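# Load a syringe into the pump and lock the pusher

## Task

Prepare the syringe pump. Set the syringe into its cradle so its flange sits in the slot, then lower the clamp onto it. Move the pusher up to the plunger, as near as a locking position allows, without pressing the plunger in at all, because that fails the task. The pusher must end up locked there. It is held by two spring levers whose teeth engage racks: pinch their tabs toward each other to release it, and release them where the teeth sit over rack gaps to lock it.

## Robot and tools

Robot: two UR-type arms, left_arm and right_arm, each ending in a 16-motor four-finger hand (index, middle, ring, thumb). The right arm has a right hand and the left arm its mirror-image left hand. Bases in the scene frame: left_arm at (+0.060, +0.361, +0.013) m, right_arm at (-0.010, -0.411, +0.013) m, turned slightly. A camera stand sits behind the arms.

Frames. Scene frame: origin at table height midway between the arms, +z up, +x out over the table, left_arm toward +y. Fixed cameras and the table use it. Reported hand positions, orientations, velocities and wrist camera poses use each arm's own base frame. Commanded offsets use the axes of that arm's current Hand target. Hand point axes (right hand): +z along straight fingers toward the tips, +y out of the palm face, +x across the palm away from the thumb. On the left hand +x points toward the thumb. A rigid mast behind the wrist on the palm side can collide with things.

The 48-number row, all values in [-1, 1], one row covering both arms, in this order:
left dx, dy, dz, rx, ry, rz; left hand motors index_mcp, index_abd, index_pip, index_dip, middle_mcp, middle_abd, middle_pip, middle_dip, ring_mcp, ring_abd, ring_pip, ring_dip, thumb_cmc, thumb_axl, thumb_mcp, thumb_ipl; left current_limit, speed; then the same 24 for the right arm.
Pose part: an offset, not a pose, measured from the Hand target held when the action or move begins, along that target's axes. 1.0 = 0.6 m for dx, dy, dz and 180 degrees for the rotation vector rx, ry, rz. Zeros re-request the current Hand target. Orientation commands are clipped to 32 degrees from the measured one per control step.
Hand part: each motor value is an absolute goal angle scaled between the hinge's two stops; toward -1 curls the fingers and swings the thumb in front of the palm. Straight is about +0.75 (_mcp), 0.00 (_abd), +0.58 (_pip), +0.70 (_dip), +0.71 (thumb_cmc), +0.68 (thumb_axl), +0.23 (thumb_mcp), +0.17 (thumb_ipl). A 0 is a real goal; to keep a hand unchanged send back its hand_goal, hand_current_limit and hand_speed. current_limit maps -1..+1 to 0..550 mA (minimum 11 mA); speed sets goal travel at (speed+1)/2 of 8.5 rad/s. Defaults at start: +0.4 and -0.6. Settings persist.

Tools.
execute_actions(actions, cameras): actions is a list of actions; each action is up to 15 rows, one per 1/30 s step, with the last row held to fill 15 steps (0.5 s). Every row in an action counts from the same start pose. Images appear only for an empty list or when cameras names them (cam_high, cam_low, cam_left_wrist, cam_right_wrist, or "all").
move(target, speed, blend, stop_force, zero, blocking, cameras): straight-line path for each arm toward one row or a list of up to 15 rows, every row an offset from the Hand targets at the move's start. speed in m/s, 0.002 to 3.6, default 0.25 (turns up to twice that in rad/s); blend in m rounds corners; stop_force in N, 3 to 120, ends an arm's path when its wrist sensor feels that much push against its motion. Use it slowly for touching; omit it when backing off a contact. Moves do not avoid obstacles and last 0.5 to 10 s. blocking=false returns early but cannot be combined with stop_force. The result adds a move: line (done, off_target, moving, held, fault) plus limits notes (paced = pose clipped, held = steps withheld).
wait(seconds 0 to 10): let time pass holding commands. stop: brake a running move. zoom_image(camera, region [x0,y0,x1,y1] pixels, max 504x504) enlarges part of the newest image. zero_wrist_force(arm) re-zeros that arm's force sensor. read_manual gives licence texts only. finished_scene ends the scene irreversibly; the goal must hold without the robot.

Results: end_effector_position (m), quat, velocities; Hand target (last commanded pose, base for the next offsets; the hand often rests a little short of it); joint positions and torques; Wrist force/torque in the hand's own axes plus a peak line; hand_goal, hand_measured, hand_current_ma, hand_state (moving, goal, blocked, overload) in motor order. A grip holds only while the goal lies past the object's surface.

Avoid: pushing past firm contact (the arms are stiff; about 150 N outside force or a joint torque limit causes a 10 s fault stop; wrist joints limit 25.7 N m), fast impacts, arms or hands touching each other, moving close by an arm's own base, motors above 495 mA for 5 s (shutdown), hot motors (85 °C brakes the arm), dropping or releasing moving parts, anything leaving the table, and above all any push on the plunger.

Each tool is called in YAML: its name, and indented under it one key for each argument.

## Session

execute_actions:
  actions: []

Scene clock: 0.00 s.
left_arm: end_effector_position=(+0.4627, -0.1019, +0.1989) hand_goal=(+0.754, +0.000, +0.576, +0.696, +0.754, +0.000, +0.576, +0.696, +0.754, +0.000, +0.576, +0.696, +0.714, +0.678, +0.226, +0.168) hand_measured=(+0.754, +0.000, +0.576, +0.696, +0.754, +0.000, +0.576, +0.696, +0.754, +0.000, +0.576, +0.696, +0.714, +0.678, +0.226, +0.168) hand_current_ma=(+0, +0, +0, +0, +0, +0, +0, +0, +0, +0, +0, +0, +0, +0, +0, +0) hand_state=(goal, goal, goal, goal, goal, goal, goal, goal, goal, goal, goal, goal, goal, goal, goal, goal) hand_current_limit=0.40 hand_speed=-0.60 end_effector_quat_wxyz=(+0.542, -0.322, +0.702, -0.330) | right_arm: end_effector_position=(+0.5715, +0.2935, +0.1073) hand_goal=(+0.754, +0.000, +0.576, +0.696, +0.754, +0.000, +0.576, +0.696, +0.754, +0.000, +0.576, +0.696, +0.714, +0.678, +0.226, +0.168) hand_measured=(+0.754, +0.000, +0.576, +0.696, +0.754, +0.000, +0.576, +0.696, +0.754, +0.000, +0.576, +0.696, +0.714, +0.678, +0.226, +0.168) hand_current_ma=(+0, +0, +0, +0, +0, +0, +0, +0, +0, +0, +0, +0, +0, +0, +0, +0) hand_state=(goal, goal, goal, goal, goal, goal, goal, goal, goal, goal, goal, goal, goal, goal, goal, goal) hand_current_limit=0.40 hand_speed=-0.60 end_effector_quat_wxyz=(-0.030, +0.483, +0.826, -0.289)
Joint positions: left_arm=[3.251 -1.701 -2.581 0.941 1.35 -2.503] | right_arm=[0.398 -1.026 1.392 -1.416 -1.86 -0.037]
Joint velocities: within noise
Joint torques (N m): no reading
Motor temperatures (°C): left_arm=[39 39 43 40 41 38] | right_arm=[33 44 42 52 44 37]
Wrist force (N): no reading
Wrist torque (N m): no reading
Wrist force, peak (N): no reading
Hand target: left_arm +0.4627, -0.1019, +0.1989; +0.542, -0.322, +0.702, -0.330 | right_arm +0.5715, +0.2935, +0.1073; -0.030, +0.483, +0.826, -0.289

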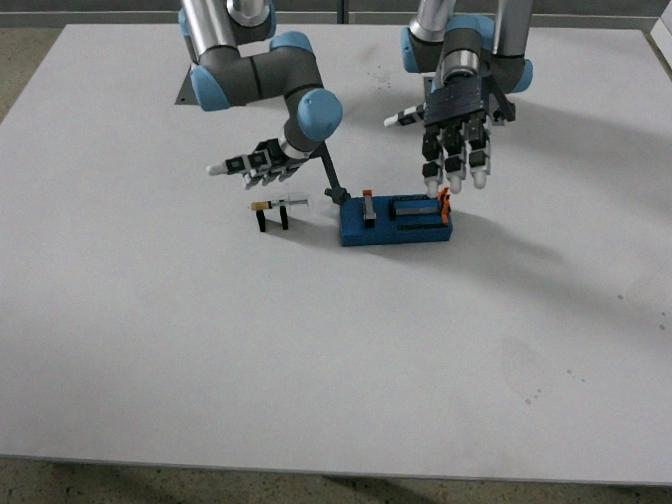

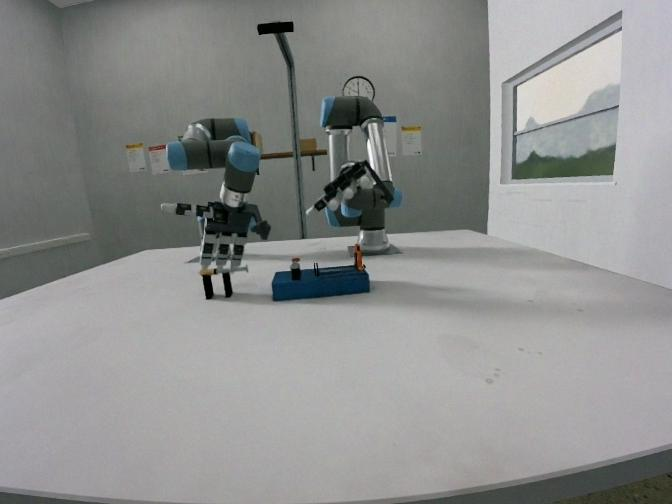

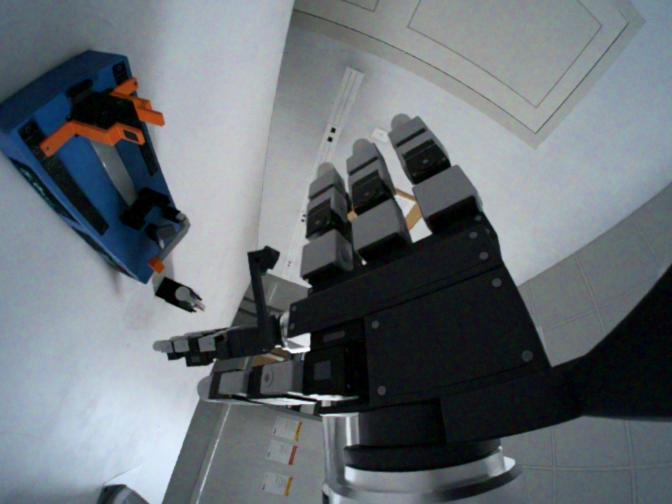

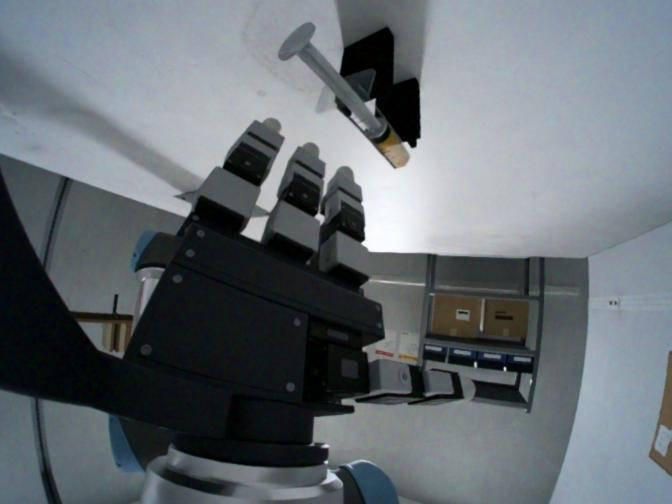

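zoom_image:
  camera: "cam_high"
  region: [230, 170, 480, 270]

zoom_image:
  camera: "cam_low"
  region: [190, 230, 390, 310]

zoom_image:
  camera: "cam_left_wrist"
  region: [0, 40, 250, 360]

zoom_image:
  camera: "cam_right_wrist"
  region: [240, 0, 460, 180]

Scaled by 2.016 from the camera's 672x504 image, which has a finer 960x720 frame.

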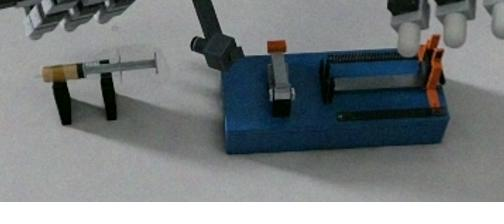

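Scaled by 2.520 from the camera's 672x504 image, which has a finer 960x720 frame.

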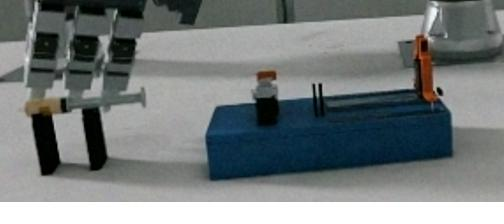

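Scaled by 1.575 from the camera's 672x504 image, which has a finer 960x720 frame.

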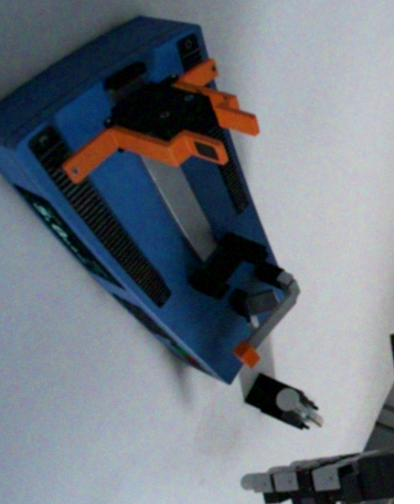

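Scaled by 2.291 from the camera's 672x504 image, which has a finer 960x720 frame.

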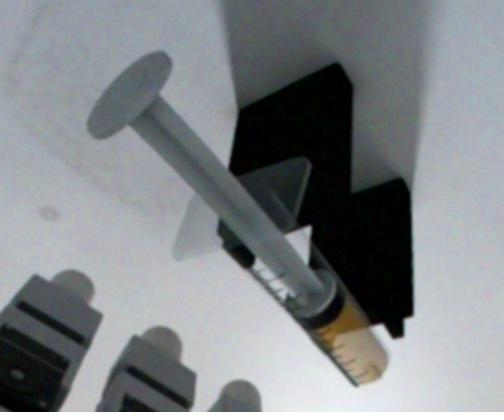

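zoom_image:
  camera: "cam_left_wrist"
  region: [20, 50, 180, 180]

zoom_image:
  camera: "cam_left_wrist"
  region: [100, 170, 220, 320]

zoom_image:
  camera: "cam_high"
  region: [330, 180, 460, 250]

zoom_image:
  camera: "cam_low"
  region: [265, 240, 375, 305]

zoom_image:
  camera: "cam_low"
  region: [190, 250, 260, 305]

Scaled by 3.150 from the camera's 672x504 image, which has a finer 960x720 frame.

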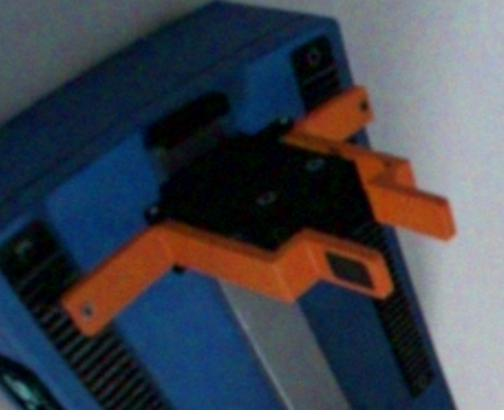

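Scaled by 3.360 from the camera's 672x504 image, which has a finer 960x720 frame.

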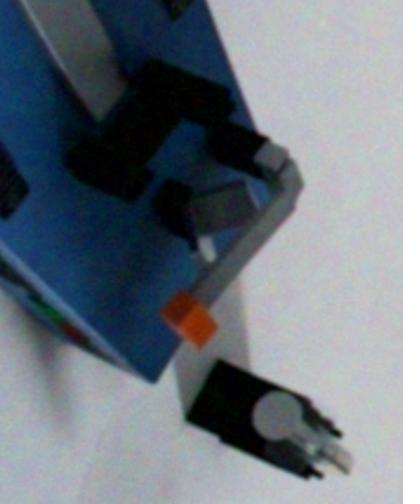

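Scaled by 3.877 from the camera's 672x504 image, which has a finer 960x720 frame.

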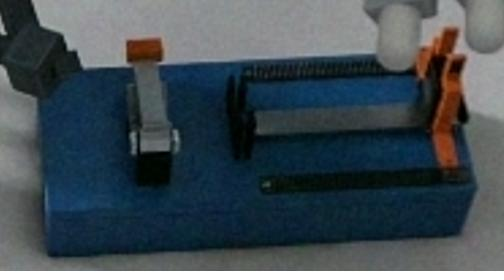

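Scaled by 4.582 from the camera's 672x504 image, which has a finer 960x720 frame.

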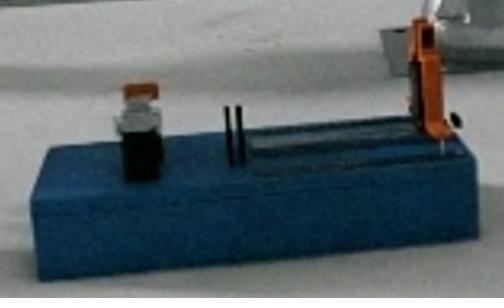

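Scaled by 7.200 from the camera's 672x504 image, which has a finer 960x720 frame.

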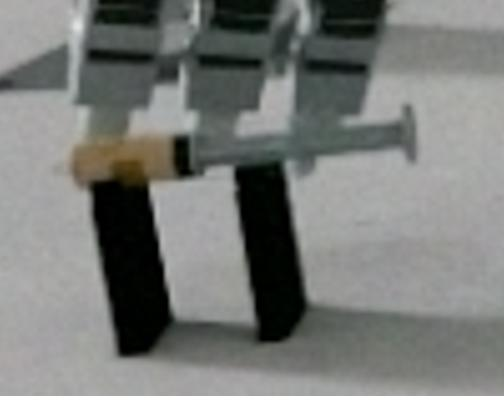

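move:
  target:
    - [-0.039, -0.063, 0.0917, 0.04, -0.0832, -0.1943, -0.27, 0, 0.577, 0.696, -0.27, 0, 0.577, 0.696, 0.754, 0, 0.577, 0.696, -0.571, 0.678, 0.226, 0.168, 0.4, -0.4, -0.046, -0.1013, -0.1662, 0, 0, 0, 0.754, 0, 0.576, 0.696, 0.754, 0, 0.576, 0.696, 0.754, 0, 0.576, 0.696, 0.714, 0.678, 0.226, 0.168, 0.4, -0.6]
  speed: 0.3
  cameras: ["all"]

Scene clock: 114.57 s.
left_arm: end_effector_position=(+0.5247, -0.1110, +0.2318) hand_goal=(-0.270, +0.000, +0.578, +0.696, -0.270, +0.000, +0.578, +0.696, +0.754, +0.000, +0.578, +0.696, -0.570, +0.678, +0.226, +0.168) hand_measured=(-0.272, +0.000, +0.576, +0.696, -0.272, +0.000, +0.576, +0.696, +0.746, +0.000, +0.576, +0.696, -0.568, +0.678, +0.226, +0.168) hand_current_ma=(-1, +0, -1, +0, -1, +0, -1, +0, -15, +0, -1, +0, +3, -1, +0, +0) hand_state=(goal, goal, goal, goal, goal, goal, goal, goal, goal, goal, goal, goal, goal, goal, goal, goal) hand_current_limit=0.40 hand_speed=-0.40 end_effector_quat_wxyz=(+0.523, -0.523, +0.476, -0.475) | right_arm: end_effector_position=(+0.5716, +0.2934, +0.2274) hand_goal=(+0.754, +0.000, +0.576, +0.696, +0.754, +0.000, +0.576, +0.696, +0.754, +0.000, +0.576, +0.696, +0.714, +0.678, +0.226, +0.168) hand_measured=(+0.750, +0.000, +0.576, +0.696, +0.750, +0.000, +0.576, +0.696, +0.750, +0.000, +0.576, +0.696, +0.712, +0.678, +0.224, +0.168) hand_current_ma=(-7, +0, +1, +0, -9, +0, +1, +0, -9, +0, +1, +0, -4, -1, -3, +0) hand_state=(goal, goal, goal, goal, goal, goal, goal, goal, goal, goal, goal, goal, goal, goal, goal, goal) hand_current_limit=0.40 hand_speed=-0.60 end_effector_quat_wxyz=(-0.030, +0.483, +0.826, -0.289)
Joint positions: left_arm=[3.222 -1.846 -2.422 1.126 1.585 -3.141] | right_arm=[0.398 -1.092 1.179 -1.137 -1.86 -0.037]
Joint torques (N m): left_arm=[10.58 29.76 3.67 -0.72 -0.47 -2.27] | right_arm=[-7.43 -35.01 -16.34 -0.85 -0.96 1.61]
Wrist force (N): left_arm=[-1.0 0.1 -0.4] | right_arm=[-0.2 0.1 0.4]
Wrist torque (N m): left_arm=[0.03 0.06 -0.20] | right_arm=[-0.02 0.03 0.00]
Wrist force, peak (N): left_arm=[-1.2 0.2 -0.8] | right_arm=[0.0 0.6 1.1]
Hand target: left_arm +0.5247, -0.1109, +0.2318; +0.523, -0.523, +0.476, -0.475 | right_arm +0.5716, +0.2933, +0.2273; -0.030, +0.483, +0.826, -0.289
Off the commanded pose: left_arm 0.000 m, 0 deg | right_arm 0.000 m, 0 deg.
move: done
camera_calibration:
cam_left_wrist: T_world_to_cam=[[-0.0941701, 0.801444, 0.590609, -0.0338187], [-0.710793, -0.469504, 0.523774, 0.144853], [0.697069, -0.370477, 0.613874, -0.432731], [0, 0, 0, 1]] pos_world=[0.40142, -0.0652039, 0.209746]
cam_right_wrist: T_world_to_cam=[[0.8999, -0.417853, -0.124819, -0.33286], [0.0405387, -0.204827, 0.977958, -0.233979], [-0.434209, -0.885124, -0.167384, 0.672071], [0, 0, 0, 1]] pos_world=[0.600845, 0.407855, 0.299768]

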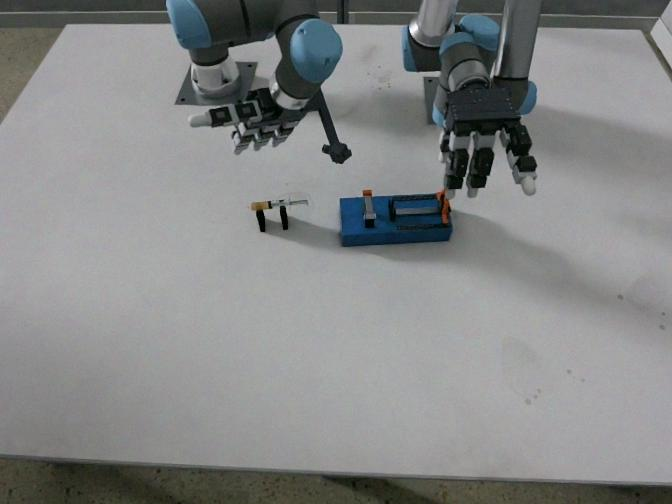

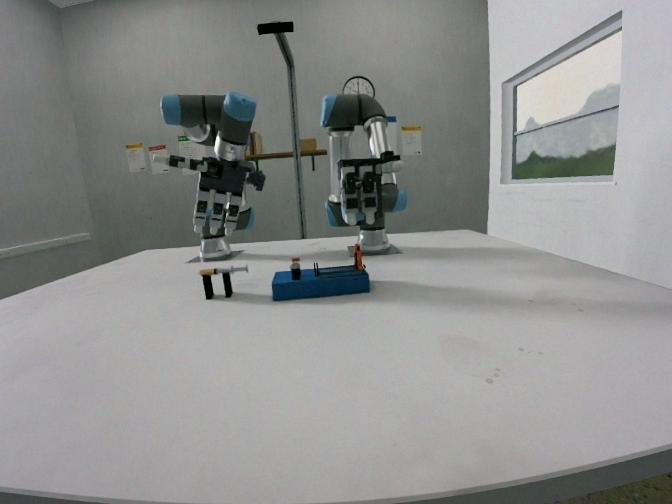

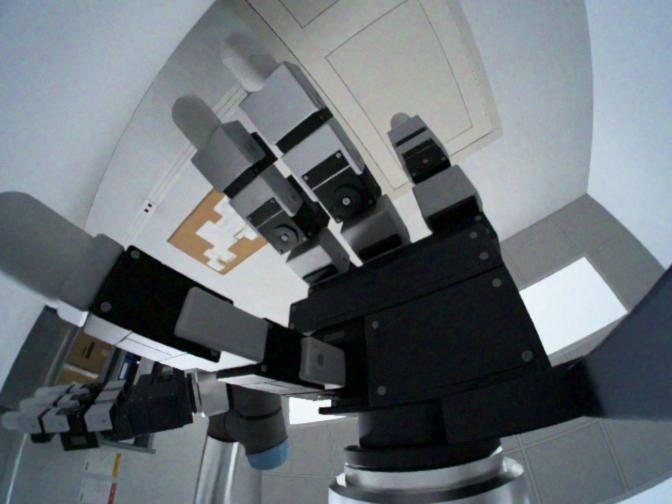

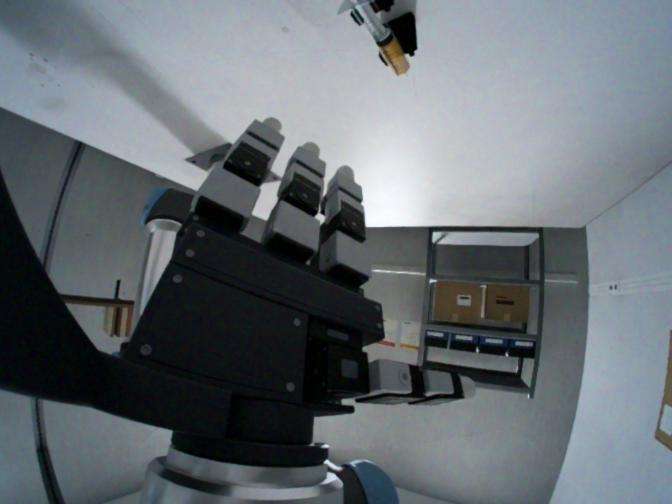

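move:
  target:
    - [0, 0, 0, 0, 0, 0, -0.27, 0, 0.577, 0.696, -0.27, 0, 0.577, 0.696, 0.754, 0, 0.577, 0.696, -0.571, 0.678, 0.226, 0.168, 0.4, -0.4, -0.0314, 0.0167, -0.0109, 0.0051, -0.7242, -0.4318, -0.27, 0, 0.577, 0.696, -0.27, 0, 0.577, 0.696, 0.754, 0, 0.577, 0.696, -0.571, 0.678, 0.226, 0.168, 0.4, -0.4]
  speed: 0.4
  cameras: ["all"]

Scene clock: 120.70 s.
left_arm: end_effector_position=(+0.5247, -0.1109, +0.2318) hand_goal=(-0.270, +0.000, +0.578, +0.696, -0.270, +0.000, +0.578, +0.696, +0.754, +0.000, +0.578, +0.696, -0.570, +0.678, +0.226, +0.168) hand_measured=(-0.272, +0.000, +0.576, +0.696, -0.272, +0.000, +0.576, +0.696, +0.746, +0.000, +0.576, +0.696, -0.568, +0.678, +0.226, +0.168) hand_current_ma=(-1, +0, -1, +0, -1, +0, -1, +0, -15, +0, -1, +0, +3, -1, +0, +0) hand_state=(goal, goal, goal, goal, goal, goal, goal, goal, goal, goal, goal, goal, goal, goal, goal, goal) hand_current_limit=0.40 hand_speed=-0.40 end_effector_quat_wxyz=(+0.523, -0.523, +0.476, -0.475) | right_arm: end_effector_position=(+0.5804, +0.2873, +0.2306) hand_goal=(-0.270, +0.000, +0.578, +0.696, -0.270, +0.000, +0.578, +0.696, +0.754, +0.000, +0.578, +0.696, -0.570, +0.678, +0.226, +0.168) hand_measured=(-0.268, +0.000, +0.576, +0.696, -0.268, +0.000, +0.576, +0.696, +0.744, +0.000, +0.576, +0.696, -0.574, +0.678, +0.224, +0.168) hand_current_ma=(+2, -1, -2, +0, +3, -1, -2, +0, -24, -1, -2, +0, -8, -1, -3, +0) hand_state=(goal, goal, goal, goal, goal, goal, goal, goal, goal, goal, goal, goal, goal, goal, goal, goal) hand_current_limit=0.40 hand_speed=-0.40 end_effector_quat_wxyz=(+0.324, -0.054, +0.803, -0.497)
Joint positions: left_arm=[3.222 -1.846 -2.422 1.125 1.585 -3.141] | right_arm=[0.554 -1.207 1.83 -2.478 -2.829 -1.357]
Joint torques (N m): left_arm=[11.53 31.92 0.73 -0.59 1.18 -2.22] | right_arm=[0.67 -48.97 -32.9 -1.98 -0.29 2.09]
Wrist force (N): left_arm=[-1.0 0.2 -0.7] | right_arm=[0.1 0.5 0.6]
Wrist torque (N m): left_arm=[0.06 0.05 -0.13] | right_arm=[0.17 0.00 -0.07]
Wrist force, peak (N): left_arm=[-1.4 0.2 -0.7] | right_arm=[1.3 3.0 1.0]
Hand target: left_arm +0.5247, -0.1109, +0.2318; +0.523, -0.523, +0.476, -0.475 | right_arm +0.5804, +0.2873, +0.2307; +0.324, -0.054, +0.803, -0.497 (not the last commanded pose)
Off the commanded pose: left_arm 0.000 m, 0 deg | right_arm 0.012 m, 73 deg.
move: held (right_arm; a check stopped the path); limits=held
pose unreachable (right arm): on one or more control steps of this call, first in action 0 (counted from 0), this arm could not follow its commanded pose, so it was not sent that pose on those steps. It may still have moved: this result reports where it is.
cause: moving toward the commanded pose would bring two parts of the arm too close to each other (joints 4 (wrist 1) to 6 (wrist 3) lie between them).
camera_calibration:
cam_left_wrist: T_world_to_cam=[[-0.0943998, 0.8016, 0.590361, -0.0336659], [-0.710653, -0.469549, 0.523925, 0.144763], [0.697181, -0.370083, 0.613984, -0.432775], [0, 0, 0, 1]] pos_world=[0.401421, -0.0652029, 0.209747]
cam_right_wrist: T_world_to_cam=[[0.761446, 0.633147, -0.139015, -0.561166], [-0.226007, 0.460301, 0.858513, -0.247434], [0.607553, -0.622293, 0.49359, -0.16155], [0, 0, 0, 1]] pos_world=[0.469526, 0.368663, 0.214154]

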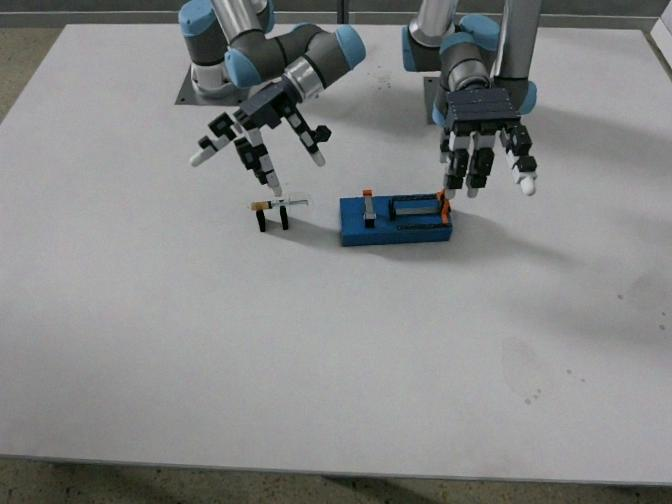

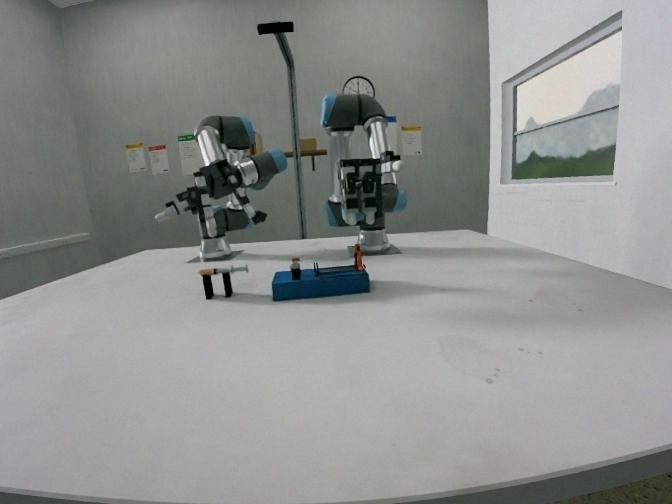

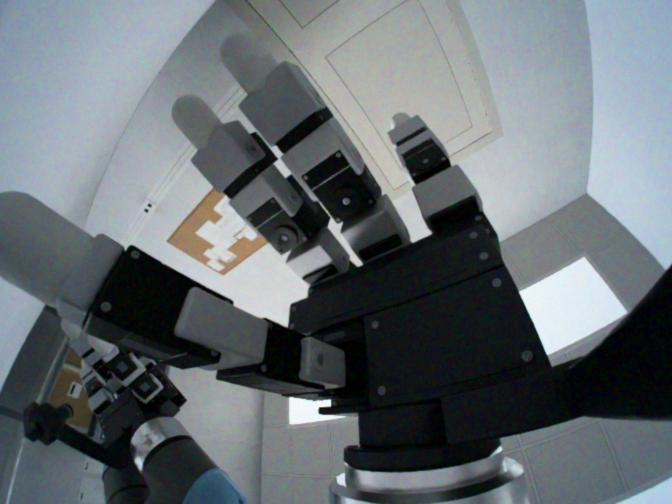

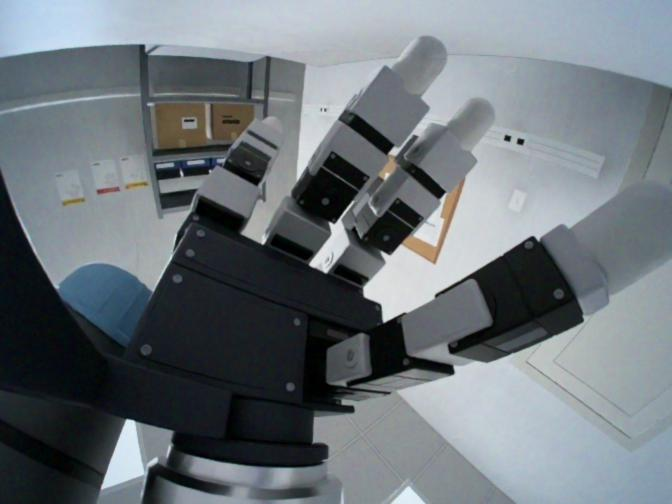

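move:
  target:
    - [0.1405, 0.153, -0.0748, 0.019, 0.0258, 0.4027, 0.754, 0, 0.577, 0.696, 0.754, 0, 0.577, 0.696, 0.754, 0, 0.577, 0.696, -0.571, 0.678, 0.226, 0.168, 0.4, 0.0, 0.0561, -0.1338, -0.1017, -0.4275, -0.0902, -0.39, -0.27, 0, 0.577, 0.696, -0.27, 0, 0.577, 0.696, 0.754, 0, 0.577, 0.696, -0.571, 0.678, 0.226, 0.168, 0.4, -0.4]
  speed: 0.4
  cameras: ["all"]

Scene clock: 179.33 s.
left_arm: end_effector_position=(+0.4885, -0.1974, +0.1418) hand_goal=(+0.754, +0.000, +0.578, +0.696, +0.754, +0.000, +0.578, +0.696, +0.754, +0.000, +0.578, +0.696, -0.570, +0.678, +0.226, +0.168) hand_measured=(+0.746, +0.002, +0.576, +0.696, +0.748, +0.002, +0.576, +0.696, +0.748, +0.002, +0.576, +0.696, -0.562, +0.678, +0.226, +0.168) hand_current_ma=(-15, +3, -1, +0, -10, +2, -1, +0, -11, +2, -1, +0, +14, -1, +0, +0) hand_state=(goal, goal, goal, goal, goal, goal, goal, goal, goal, goal, goal, goal, goal, goal, goal, goal) hand_current_limit=0.40 hand_speed=0.00 end_effector_quat_wxyz=(+0.697, -0.117, +0.698, -0.115) | right_arm: end_effector_position=(+0.5001, +0.2800, +0.2998) hand_goal=(-0.270, +0.000, +0.578, +0.696, -0.270, +0.000, +0.578, +0.696, +0.754, +0.000, +0.578, +0.696, -0.570, +0.678, +0.226, +0.168) hand_measured=(-0.264, +0.000, +0.578, +0.696, -0.262, +0.000, +0.578, +0.696, +0.748, +0.000, +0.576, +0.696, -0.572, +0.678, +0.224, +0.168) hand_current_ma=(+14, -1, +0, +0, +18, -1, +0, +0, -12, -1, -2, +0, -4, -1, -4, +0) hand_state=(goal, goal, goal, goal, goal, goal, goal, goal, goal, goal, goal, goal, goal, goal, goal, goal) hand_current_limit=0.40 hand_speed=-0.40 end_effector_quat_wxyz=(-0.001, +0.707, -0.707, +0.000) end_effector_velocity=(-0.001, +0.000, +0.000) end_effector_angular_velocity=(-0.002, +0.004, +0.004)
Joint positions: left_arm=[2.698 -2.305 -2.24 1.403 2.017 -1.9] | right_arm=[0.204 -1.249 1.341 -1.664 -1.57 -2.937]
Joint velocities: left_arm=[within noise] | right_arm=[0.002 0 -0.001 0.005 -0.001 -0.002]
Joint torques (N m): left_arm=[10.94 45.01 -4.53 -0.5 -2.32 -2.39] | right_arm=[8.26 -44.96 -25.58 -0.71 0.76 -1.6]
Wrist force (N): left_arm=[0.6 -0.6 -1.1] | right_arm=[-0.5 -0.7 -0.3]
Wrist torque (N m): left_arm=[0.10 -0.05 0.07] | right_arm=[0.11 0.03 -0.17]
Wrist force, peak (N): left_arm=[2.9 -0.7 -1.1] | right_arm=[-0.1 1.1 0.9]
Hand target: left_arm +0.4885, -0.1974, +0.1418; +0.697, -0.117, +0.698, -0.115 (not the last commanded pose) | right_arm +0.5000, +0.2800, +0.2998; -0.001, +0.707, -0.707, +0.000
Off the commanded pose: left_arm 0.003 m, 1 deg | right_arm 0.000 m, 0 deg.
move: held (left_arm; a check stopped the path); limits=held
pose unreachable (left arm): on one or more control steps of this call, first in action 0 (counted from 0), this arm could not follow its commanded pose, so it was not sent that pose on those steps. It may still have moved: this result reports where it is.
cause: moving toward the commanded pose would bring two parts of the arm too close to each other (joints 4 (wrist 1) to 6 (wrist 3) lie between them).
camera_calibration:
cam_left_wrist: T_world_to_cam=[[-0.0176797, -0.296864, 0.954756, -0.220628], [-0.751449, -0.625965, -0.208547, 0.218537], [0.659554, -0.721138, -0.212011, -0.317968], [0, 0, 0, 1]] pos_world=[0.370035, -0.157999, 0.188809]
cam_right_wrist: T_world_to_cam=[[-0.612203, 0.790683, 0.00529964, 0.113816], [0.537935, 0.411577, 0.735684, -0.653211], [0.579511, 0.453239, -0.677304, -0.0875253], [0, 0, 0, 1]] pos_world=[0.471785, 0.218524, 0.420672]

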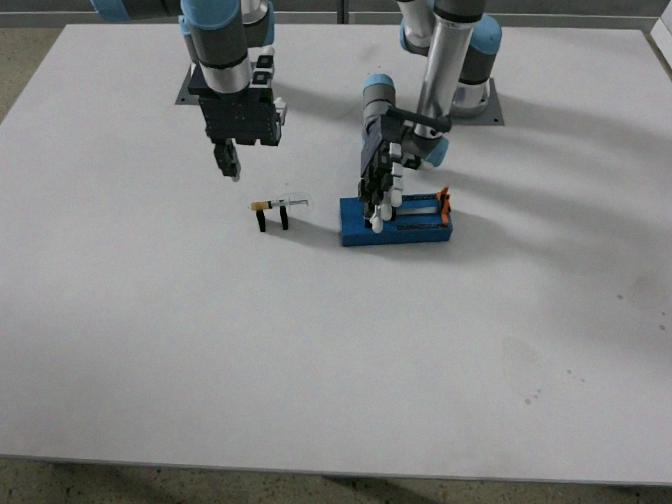

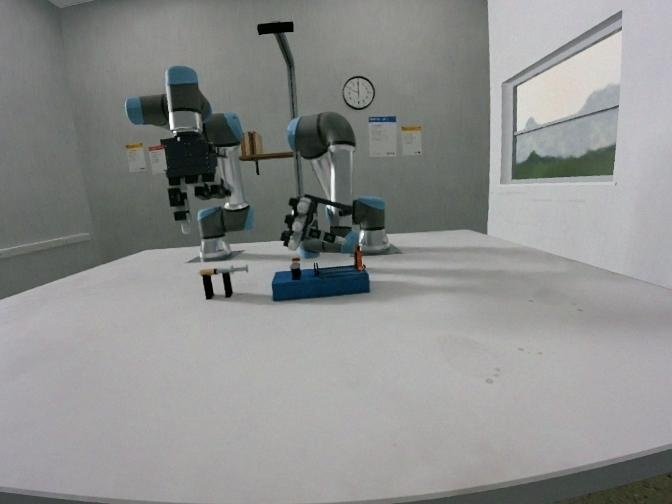

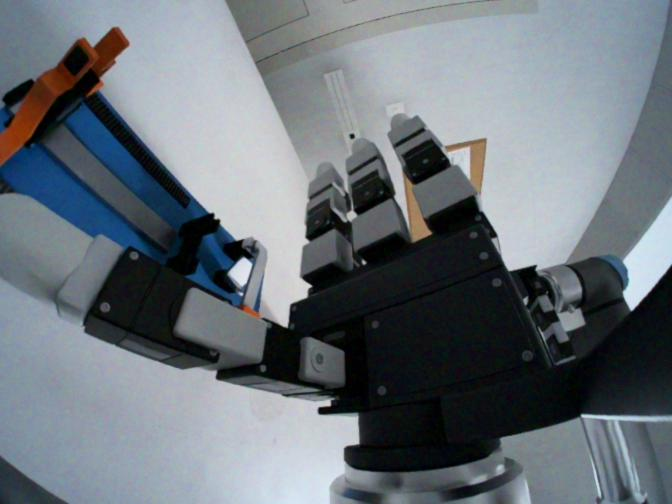

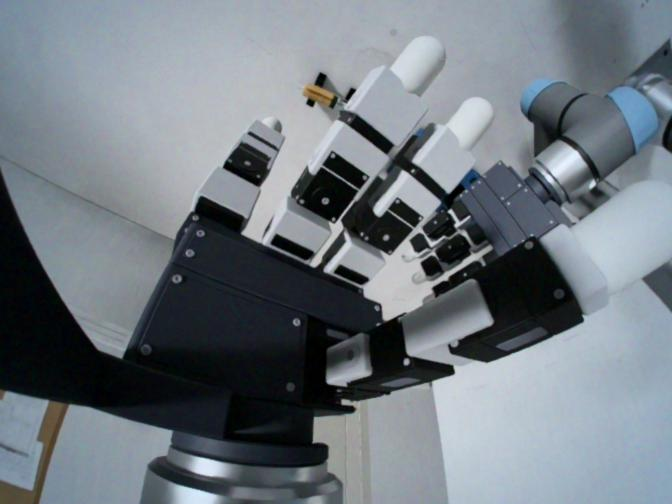

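zoom_image:
  camera: "cam_left_wrist"
  region: [0, 20, 140, 180]

zoom_image:
  camera: "cam_left_wrist"
  region: [130, 180, 290, 330]

Scaled by 3.150 from the camera's 672x504 image, which has a finer 960x720 frame.

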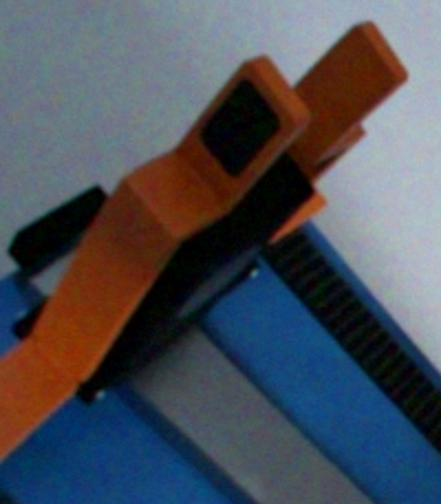

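Scaled by 3.150 from the camera's 672x504 image, which has a finer 960x720 frame.

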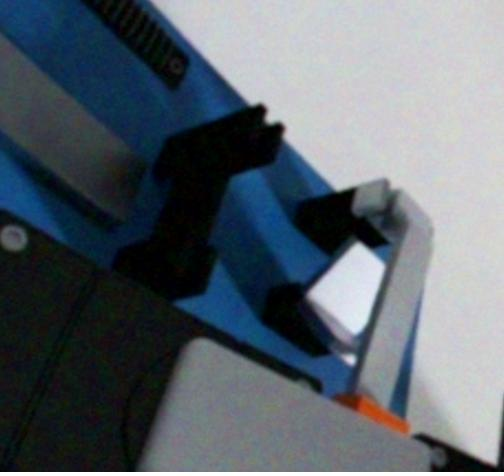

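move:
  target:
    - [0, 0, 0, 0, 0, 0, 0.754, 0, 0.577, 0.696, 0.754, 0, 0.577, 0.696, 0.754, 0, 0.577, 0.696, -1.0, 0.678, 0.226, 0.168, 0.4, 0.0, -0.0067, -0.153, 0, 0.4989, -0.0366, -0.0366, -0.27, 0, 0.577, 0.696, -0.27, 0, 0.577, 0.696, 0.754, 0, 0.577, 0.696, -0.571, 0.678, 0.226, 0.168, 0.4, -0.4]
  speed: 0.4
  cameras: ["all"]

zoom_image:
  camera: "cam_left_wrist"
  region: [150, 180, 300, 330]

Scene clock: 202.37 s.
left_arm: end_effector_position=(+0.4885, -0.1974, +0.1418) hand_goal=(+0.754, +0.000, +0.578, +0.696, +0.754, +0.000, +0.578, +0.696, +0.754, +0.000, +0.578, +0.696, -1.000, +0.678, +0.226, +0.168) hand_measured=(+0.746, +0.002, +0.576, +0.696, +0.748, +0.002, +0.576, +0.696, +0.748, +0.002, +0.576, +0.696, -0.980, +0.678, +0.226, +0.168) hand_current_ma=(-15, +3, -1, +0, -10, +2, -1, +0, -11, +2, -1, +0, +44, -1, +0, +0) hand_state=(goal, goal, goal, goal, goal, goal, goal, goal, goal, goal, goal, goal, blocked, goal, goal, goal) hand_current_limit=0.40 hand_speed=0.00 end_effector_quat_wxyz=(+0.697, -0.117, +0.698, -0.115) | right_arm: end_effector_position=(+0.5918, +0.2840, +0.3000) hand_goal=(-0.270, +0.000, +0.578, +0.696, -0.270, +0.000, +0.578, +0.696, +0.754, +0.000, +0.578, +0.696, -0.570, +0.678, +0.226, +0.168) hand_measured=(-0.272, +0.000, +0.578, +0.696, -0.272, +0.000, +0.578, +0.696, +0.746, +0.000, +0.576, +0.696, -0.572, +0.678, +0.224, +0.168) hand_current_ma=(-2, -1, +0, +0, -2, -1, +0, +0, -21, -1, -2, +0, -4, -1, -4, +0) hand_state=(goal, goal, goal, goal, goal, goal, goal, goal, goal, goal, goal, goal, goal, goal, goal, goal) hand_current_limit=0.40 hand_speed=-0.40 end_effector_quat_wxyz=(+0.536, -0.535, +0.462, -0.462)
Joint positions: left_arm=[2.698 -2.305 -2.24 1.403 2.017 -1.9] | right_arm=[0.242 -1.243 2.037 -3.936 -1.666 -3.141]
Joint torques (N m): left_arm=[9.95 42.71 -3.76 -0.13 -1.92 -1.51] | right_arm=[5.34 -25 -30.03 -3.34 -1.6 2.71]
Wrist force (N): left_arm=[0.5 -0.7 -1.1] | right_arm=[-0.2 0.3 0.4]
Wrist torque (N m): left_arm=[0.10 -0.04 0.06] | right_arm=[0.09 0.09 -0.03]
Wrist force, peak (N): left_arm=[1.1 -0.5 -1.3] | right_arm=[0.1 1.3 0.3]
Hand target: left_arm +0.4885, -0.1974, +0.1418; +0.697, -0.117, +0.698, -0.115 | right_arm +0.5918, +0.2841, +0.2999; +0.536, -0.535, +0.462, -0.462
Off the commanded pose: left_arm 0.000 m, 0 deg | right_arm 0.000 m, 0 deg.
move: done
camera_calibration:
cam_left_wrist: T_world_to_cam=[[-0.0175962, -0.296996, 0.954716, -0.220672], [-0.751567, -0.625827, -0.208536, 0.218599], [0.659422, -0.721203, -0.212201, -0.317892], [0, 0, 0, 1]] pos_world=[0.370034, -0.157998, 0.188808]
cam_right_wrist: T_world_to_cam=[[-0.120347, 0.781632, -0.61202, 0.0634723], [-0.787476, 0.300227, 0.53828, 0.170861], [0.604482, 0.546731, 0.579385, -0.560612], [0, 0, 0, 1]] pos_world=[0.481067, 0.205595, 0.271685]

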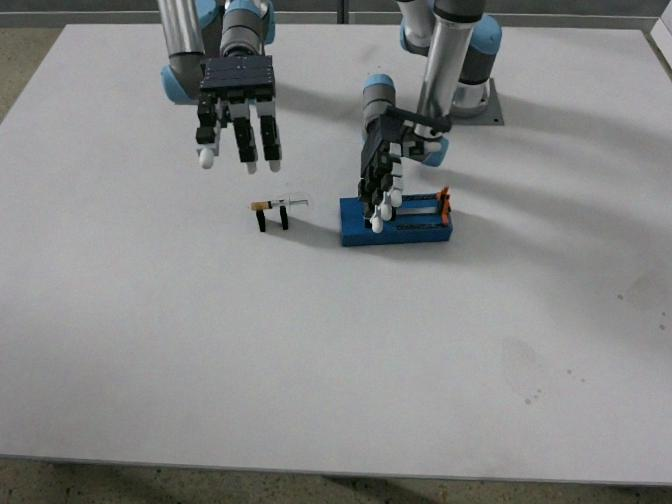

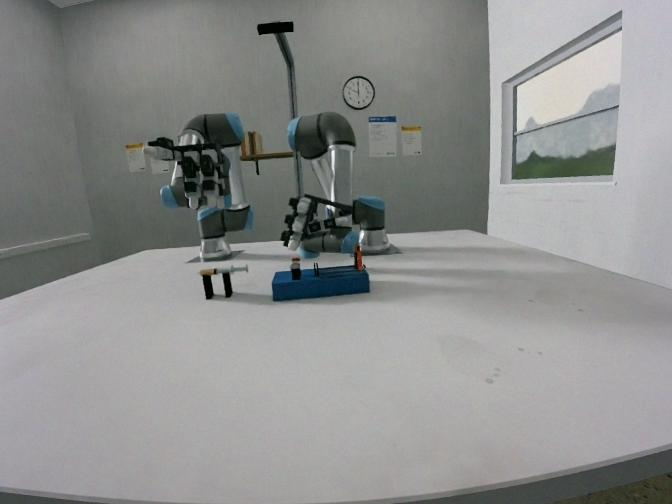

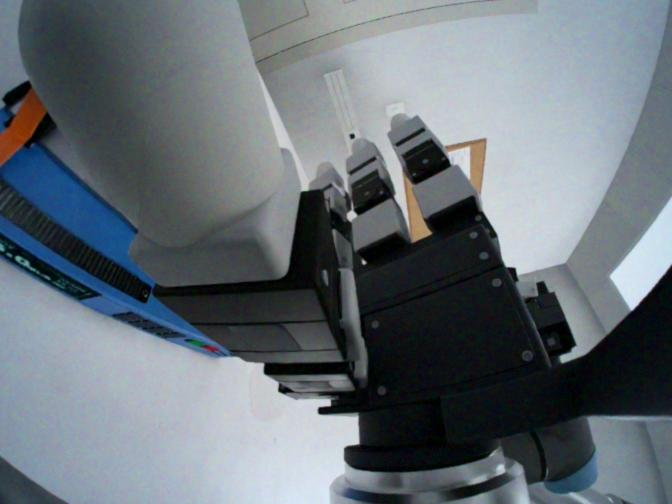

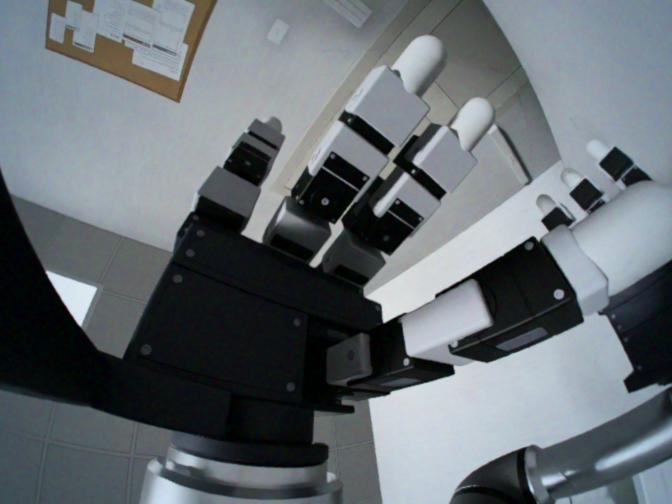

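Scaled by 3.360 from the camera's 672x504 image, which has a finer 960x720 frame.

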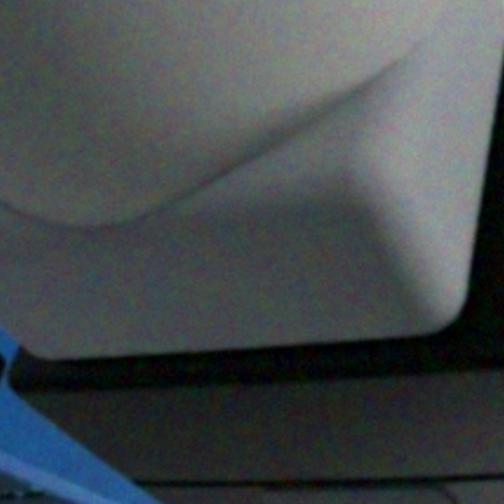

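move:
  target:
    - [0, 0, 0, 0, 0, 0, 0.754, 0, 0.577, 0.696, 0.754, 0, 0.577, 0.696, 0.754, 0, 0.577, 0.696, 0.714, 0.678, 0.9, 0.168, 0.4, 0.0, 0, 0, 0, 0, 0, 0, -0.27, 0, 0.577, 0.696, -0.27, 0, 0.577, 0.696, 0.754, 0, 0.577, 0.696, -0.571, 0.678, 0.226, 0.168, 0.4, -0.4]
  speed: 0.4
  cameras: ["all"]

zoom_image:
  camera: "cam_left_wrist"
  region: [150, 160, 320, 330]

zoom_image:
  camera: "cam_high"
  region: [240, 180, 330, 240]

zoom_image:
  camera: "cam_high"
  region: [335, 180, 465, 250]

zoom_image:
  camera: "cam_low"
  region: [190, 250, 260, 305]

zoom_image:
  camera: "cam_low"
  region: [265, 240, 375, 305]

Scene clock: 217.53 s.
left_arm: end_effector_position=(+0.4885, -0.1974, +0.1418) hand_goal=(+0.754, +0.000, +0.578, +0.696, +0.754, +0.000, +0.578, +0.696, +0.754, +0.000, +0.578, +0.696, +0.714, +0.678, +0.900, +0.168) hand_measured=(+0.746, +0.002, +0.576, +0.696, +0.748, +0.002, +0.576, +0.696, +0.748, +0.002, +0.576, +0.696, -0.584, +0.690, +0.498, +0.146) hand_current_ma=(-14, +3, -1, +0, -9, +2, -1, +0, -11, +2, -1, +0, -385, +30, -385, -67) hand_state=(goal, goal, goal, goal, goal, goal, goal, goal, goal, goal, goal, goal, blocked, goal, blocked, blocked) hand_current_limit=0.40 hand_speed=0.00 end_effector_quat_wxyz=(+0.697, -0.117, +0.698, -0.115) | right_arm: end_effector_position=(+0.5918, +0.2841, +0.2999) hand_goal=(-0.270, +0.000, +0.578, +0.696, -0.270, +0.000, +0.578, +0.696, +0.754, +0.000, +0.578, +0.696, -0.570, +0.678, +0.226, +0.168) hand_measured=(-0.272, +0.000, +0.578, +0.696, -0.272, +0.000, +0.578, +0.696, +0.746, +0.000, +0.576, +0.696, -0.572, +0.678, +0.224, +0.168) hand_current_ma=(-2, -1, +0, +0, -2, -1, +0, +0, -21, -1, -2, +0, -4, -1, -4, +0) hand_state=(goal, goal, goal, goal, goal, goal, goal, goal, goal, goal, goal, goal, goal, goal, goal, goal) hand_current_limit=0.40 hand_speed=-0.40 end_effector_quat_wxyz=(+0.536, -0.535, +0.462, -0.462)
Joint positions: left_arm=[2.698 -2.305 -2.24 1.403 2.016 -1.9] | right_arm=[0.242 -1.243 2.037 -3.936 -1.666 -3.141]
Joint torques (N m): left_arm=[9.99 40.34 -3.36 0.62 0.14 -0.67] | right_arm=[7.46 -22.18 -29.54 -0.29 -1.47 2.25]
Wrist force (N): left_arm=[-1.5 -1.5 3.0] | right_arm=[-0.3 0.5 0.5]
Wrist torque (N m): left_arm=[0.12 0.22 0.21] | right_arm=[0.10 0.11 -0.04]
Wrist force, peak (N): left_arm=[-2.6 -2.9 5.1] | right_arm=[0.1 0.7 0.7]
Hand target: left_arm +0.4885, -0.1974, +0.1418; +0.697, -0.117, +0.698, -0.115 | right_arm +0.5918, +0.2841, +0.2999; +0.536, -0.535, +0.462, -0.462
Off the commanded pose: left_arm 0.000 m, 0 deg | right_arm 0.000 m, 0 deg.
move: done
camera_calibration:
cam_left_wrist: T_world_to_cam=[[-0.0175954, -0.296996, 0.954717, -0.220672], [-0.751567, -0.625827, -0.208535, 0.218599], [0.659422, -0.721203, -0.212201, -0.317892], [0, 0, 0, 1]] pos_world=[0.370034, -0.157998, 0.188808]
cam_right_wrist: T_world_to_cam=[[-0.120457, 0.781674, -0.611945, 0.0634179], [-0.787461, 0.300117, 0.538363, 0.170824], [0.604479, 0.546732, 0.579386, -0.560666], [0, 0, 0, 1]] pos_world=[0.481067, 0.205695, 0.271685]

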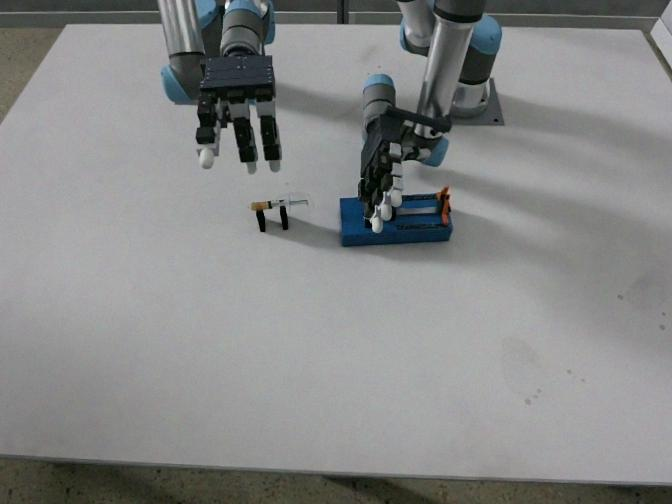

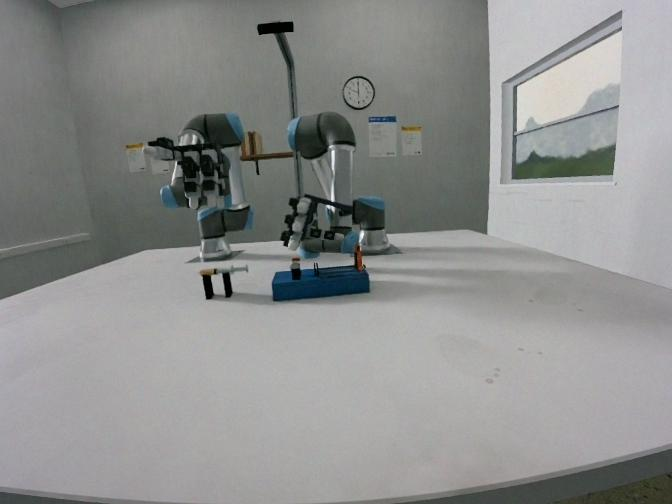

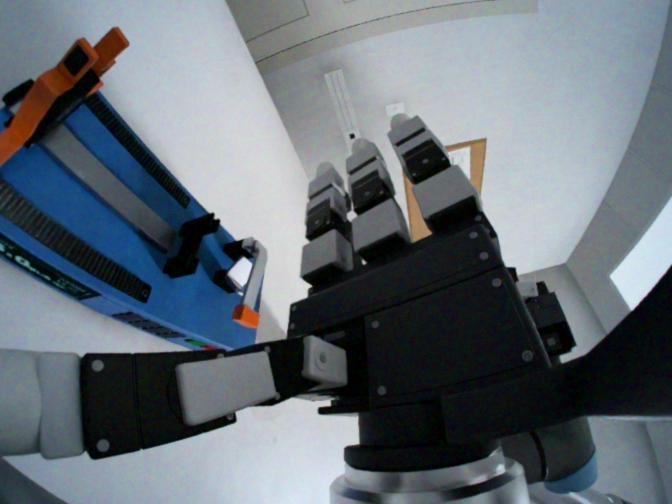

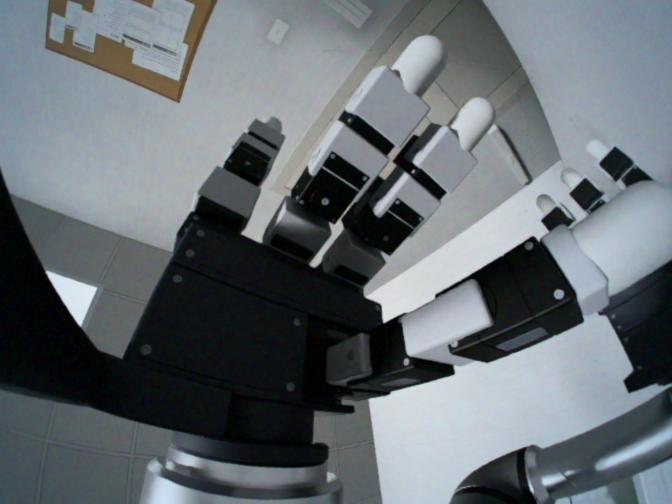

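Scaled by 2.965 from the camera's 672x504 image, which has a finer 960x720 frame.

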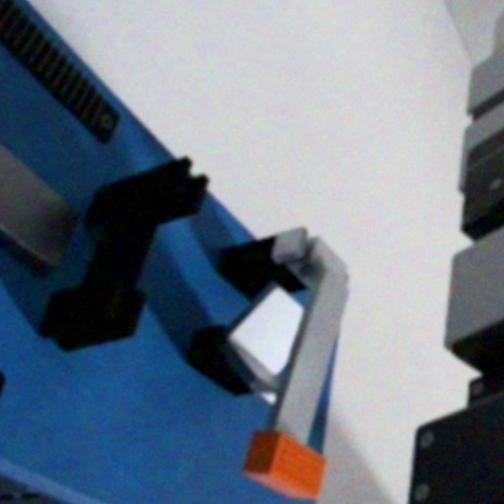

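Scaled by 5.600 from the camera's 672x504 image, which has a finer 960x720 frame.

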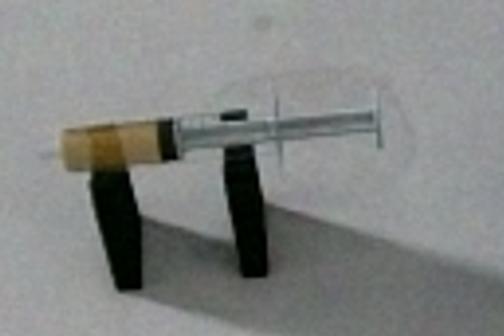

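Scaled by 3.877 from the camera's 672x504 image, which has a finer 960x720 frame.

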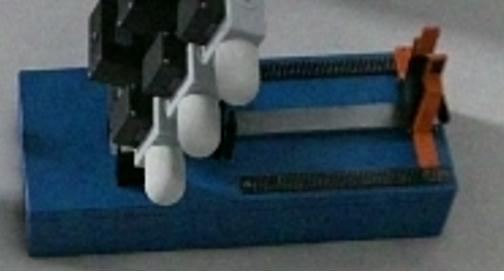

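Scaled by 7.200 from the camera's 672x504 image, which has a finer 960x720 frame.

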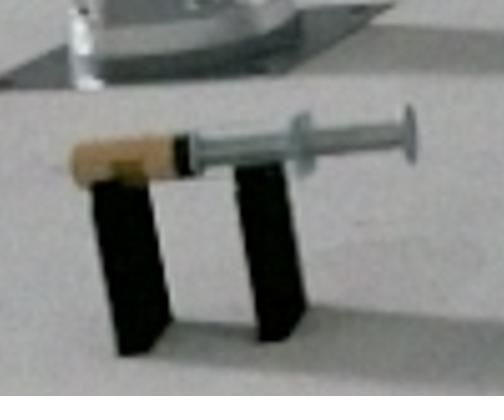

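Scaled by 4.582 from the camera's 672x504 image, which has a finer 960x720 frame.

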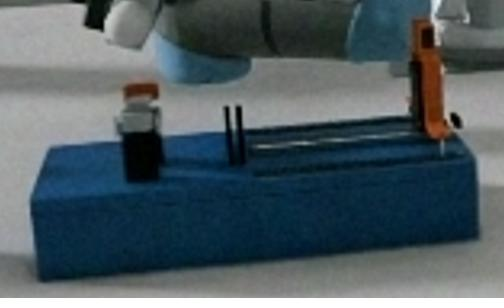

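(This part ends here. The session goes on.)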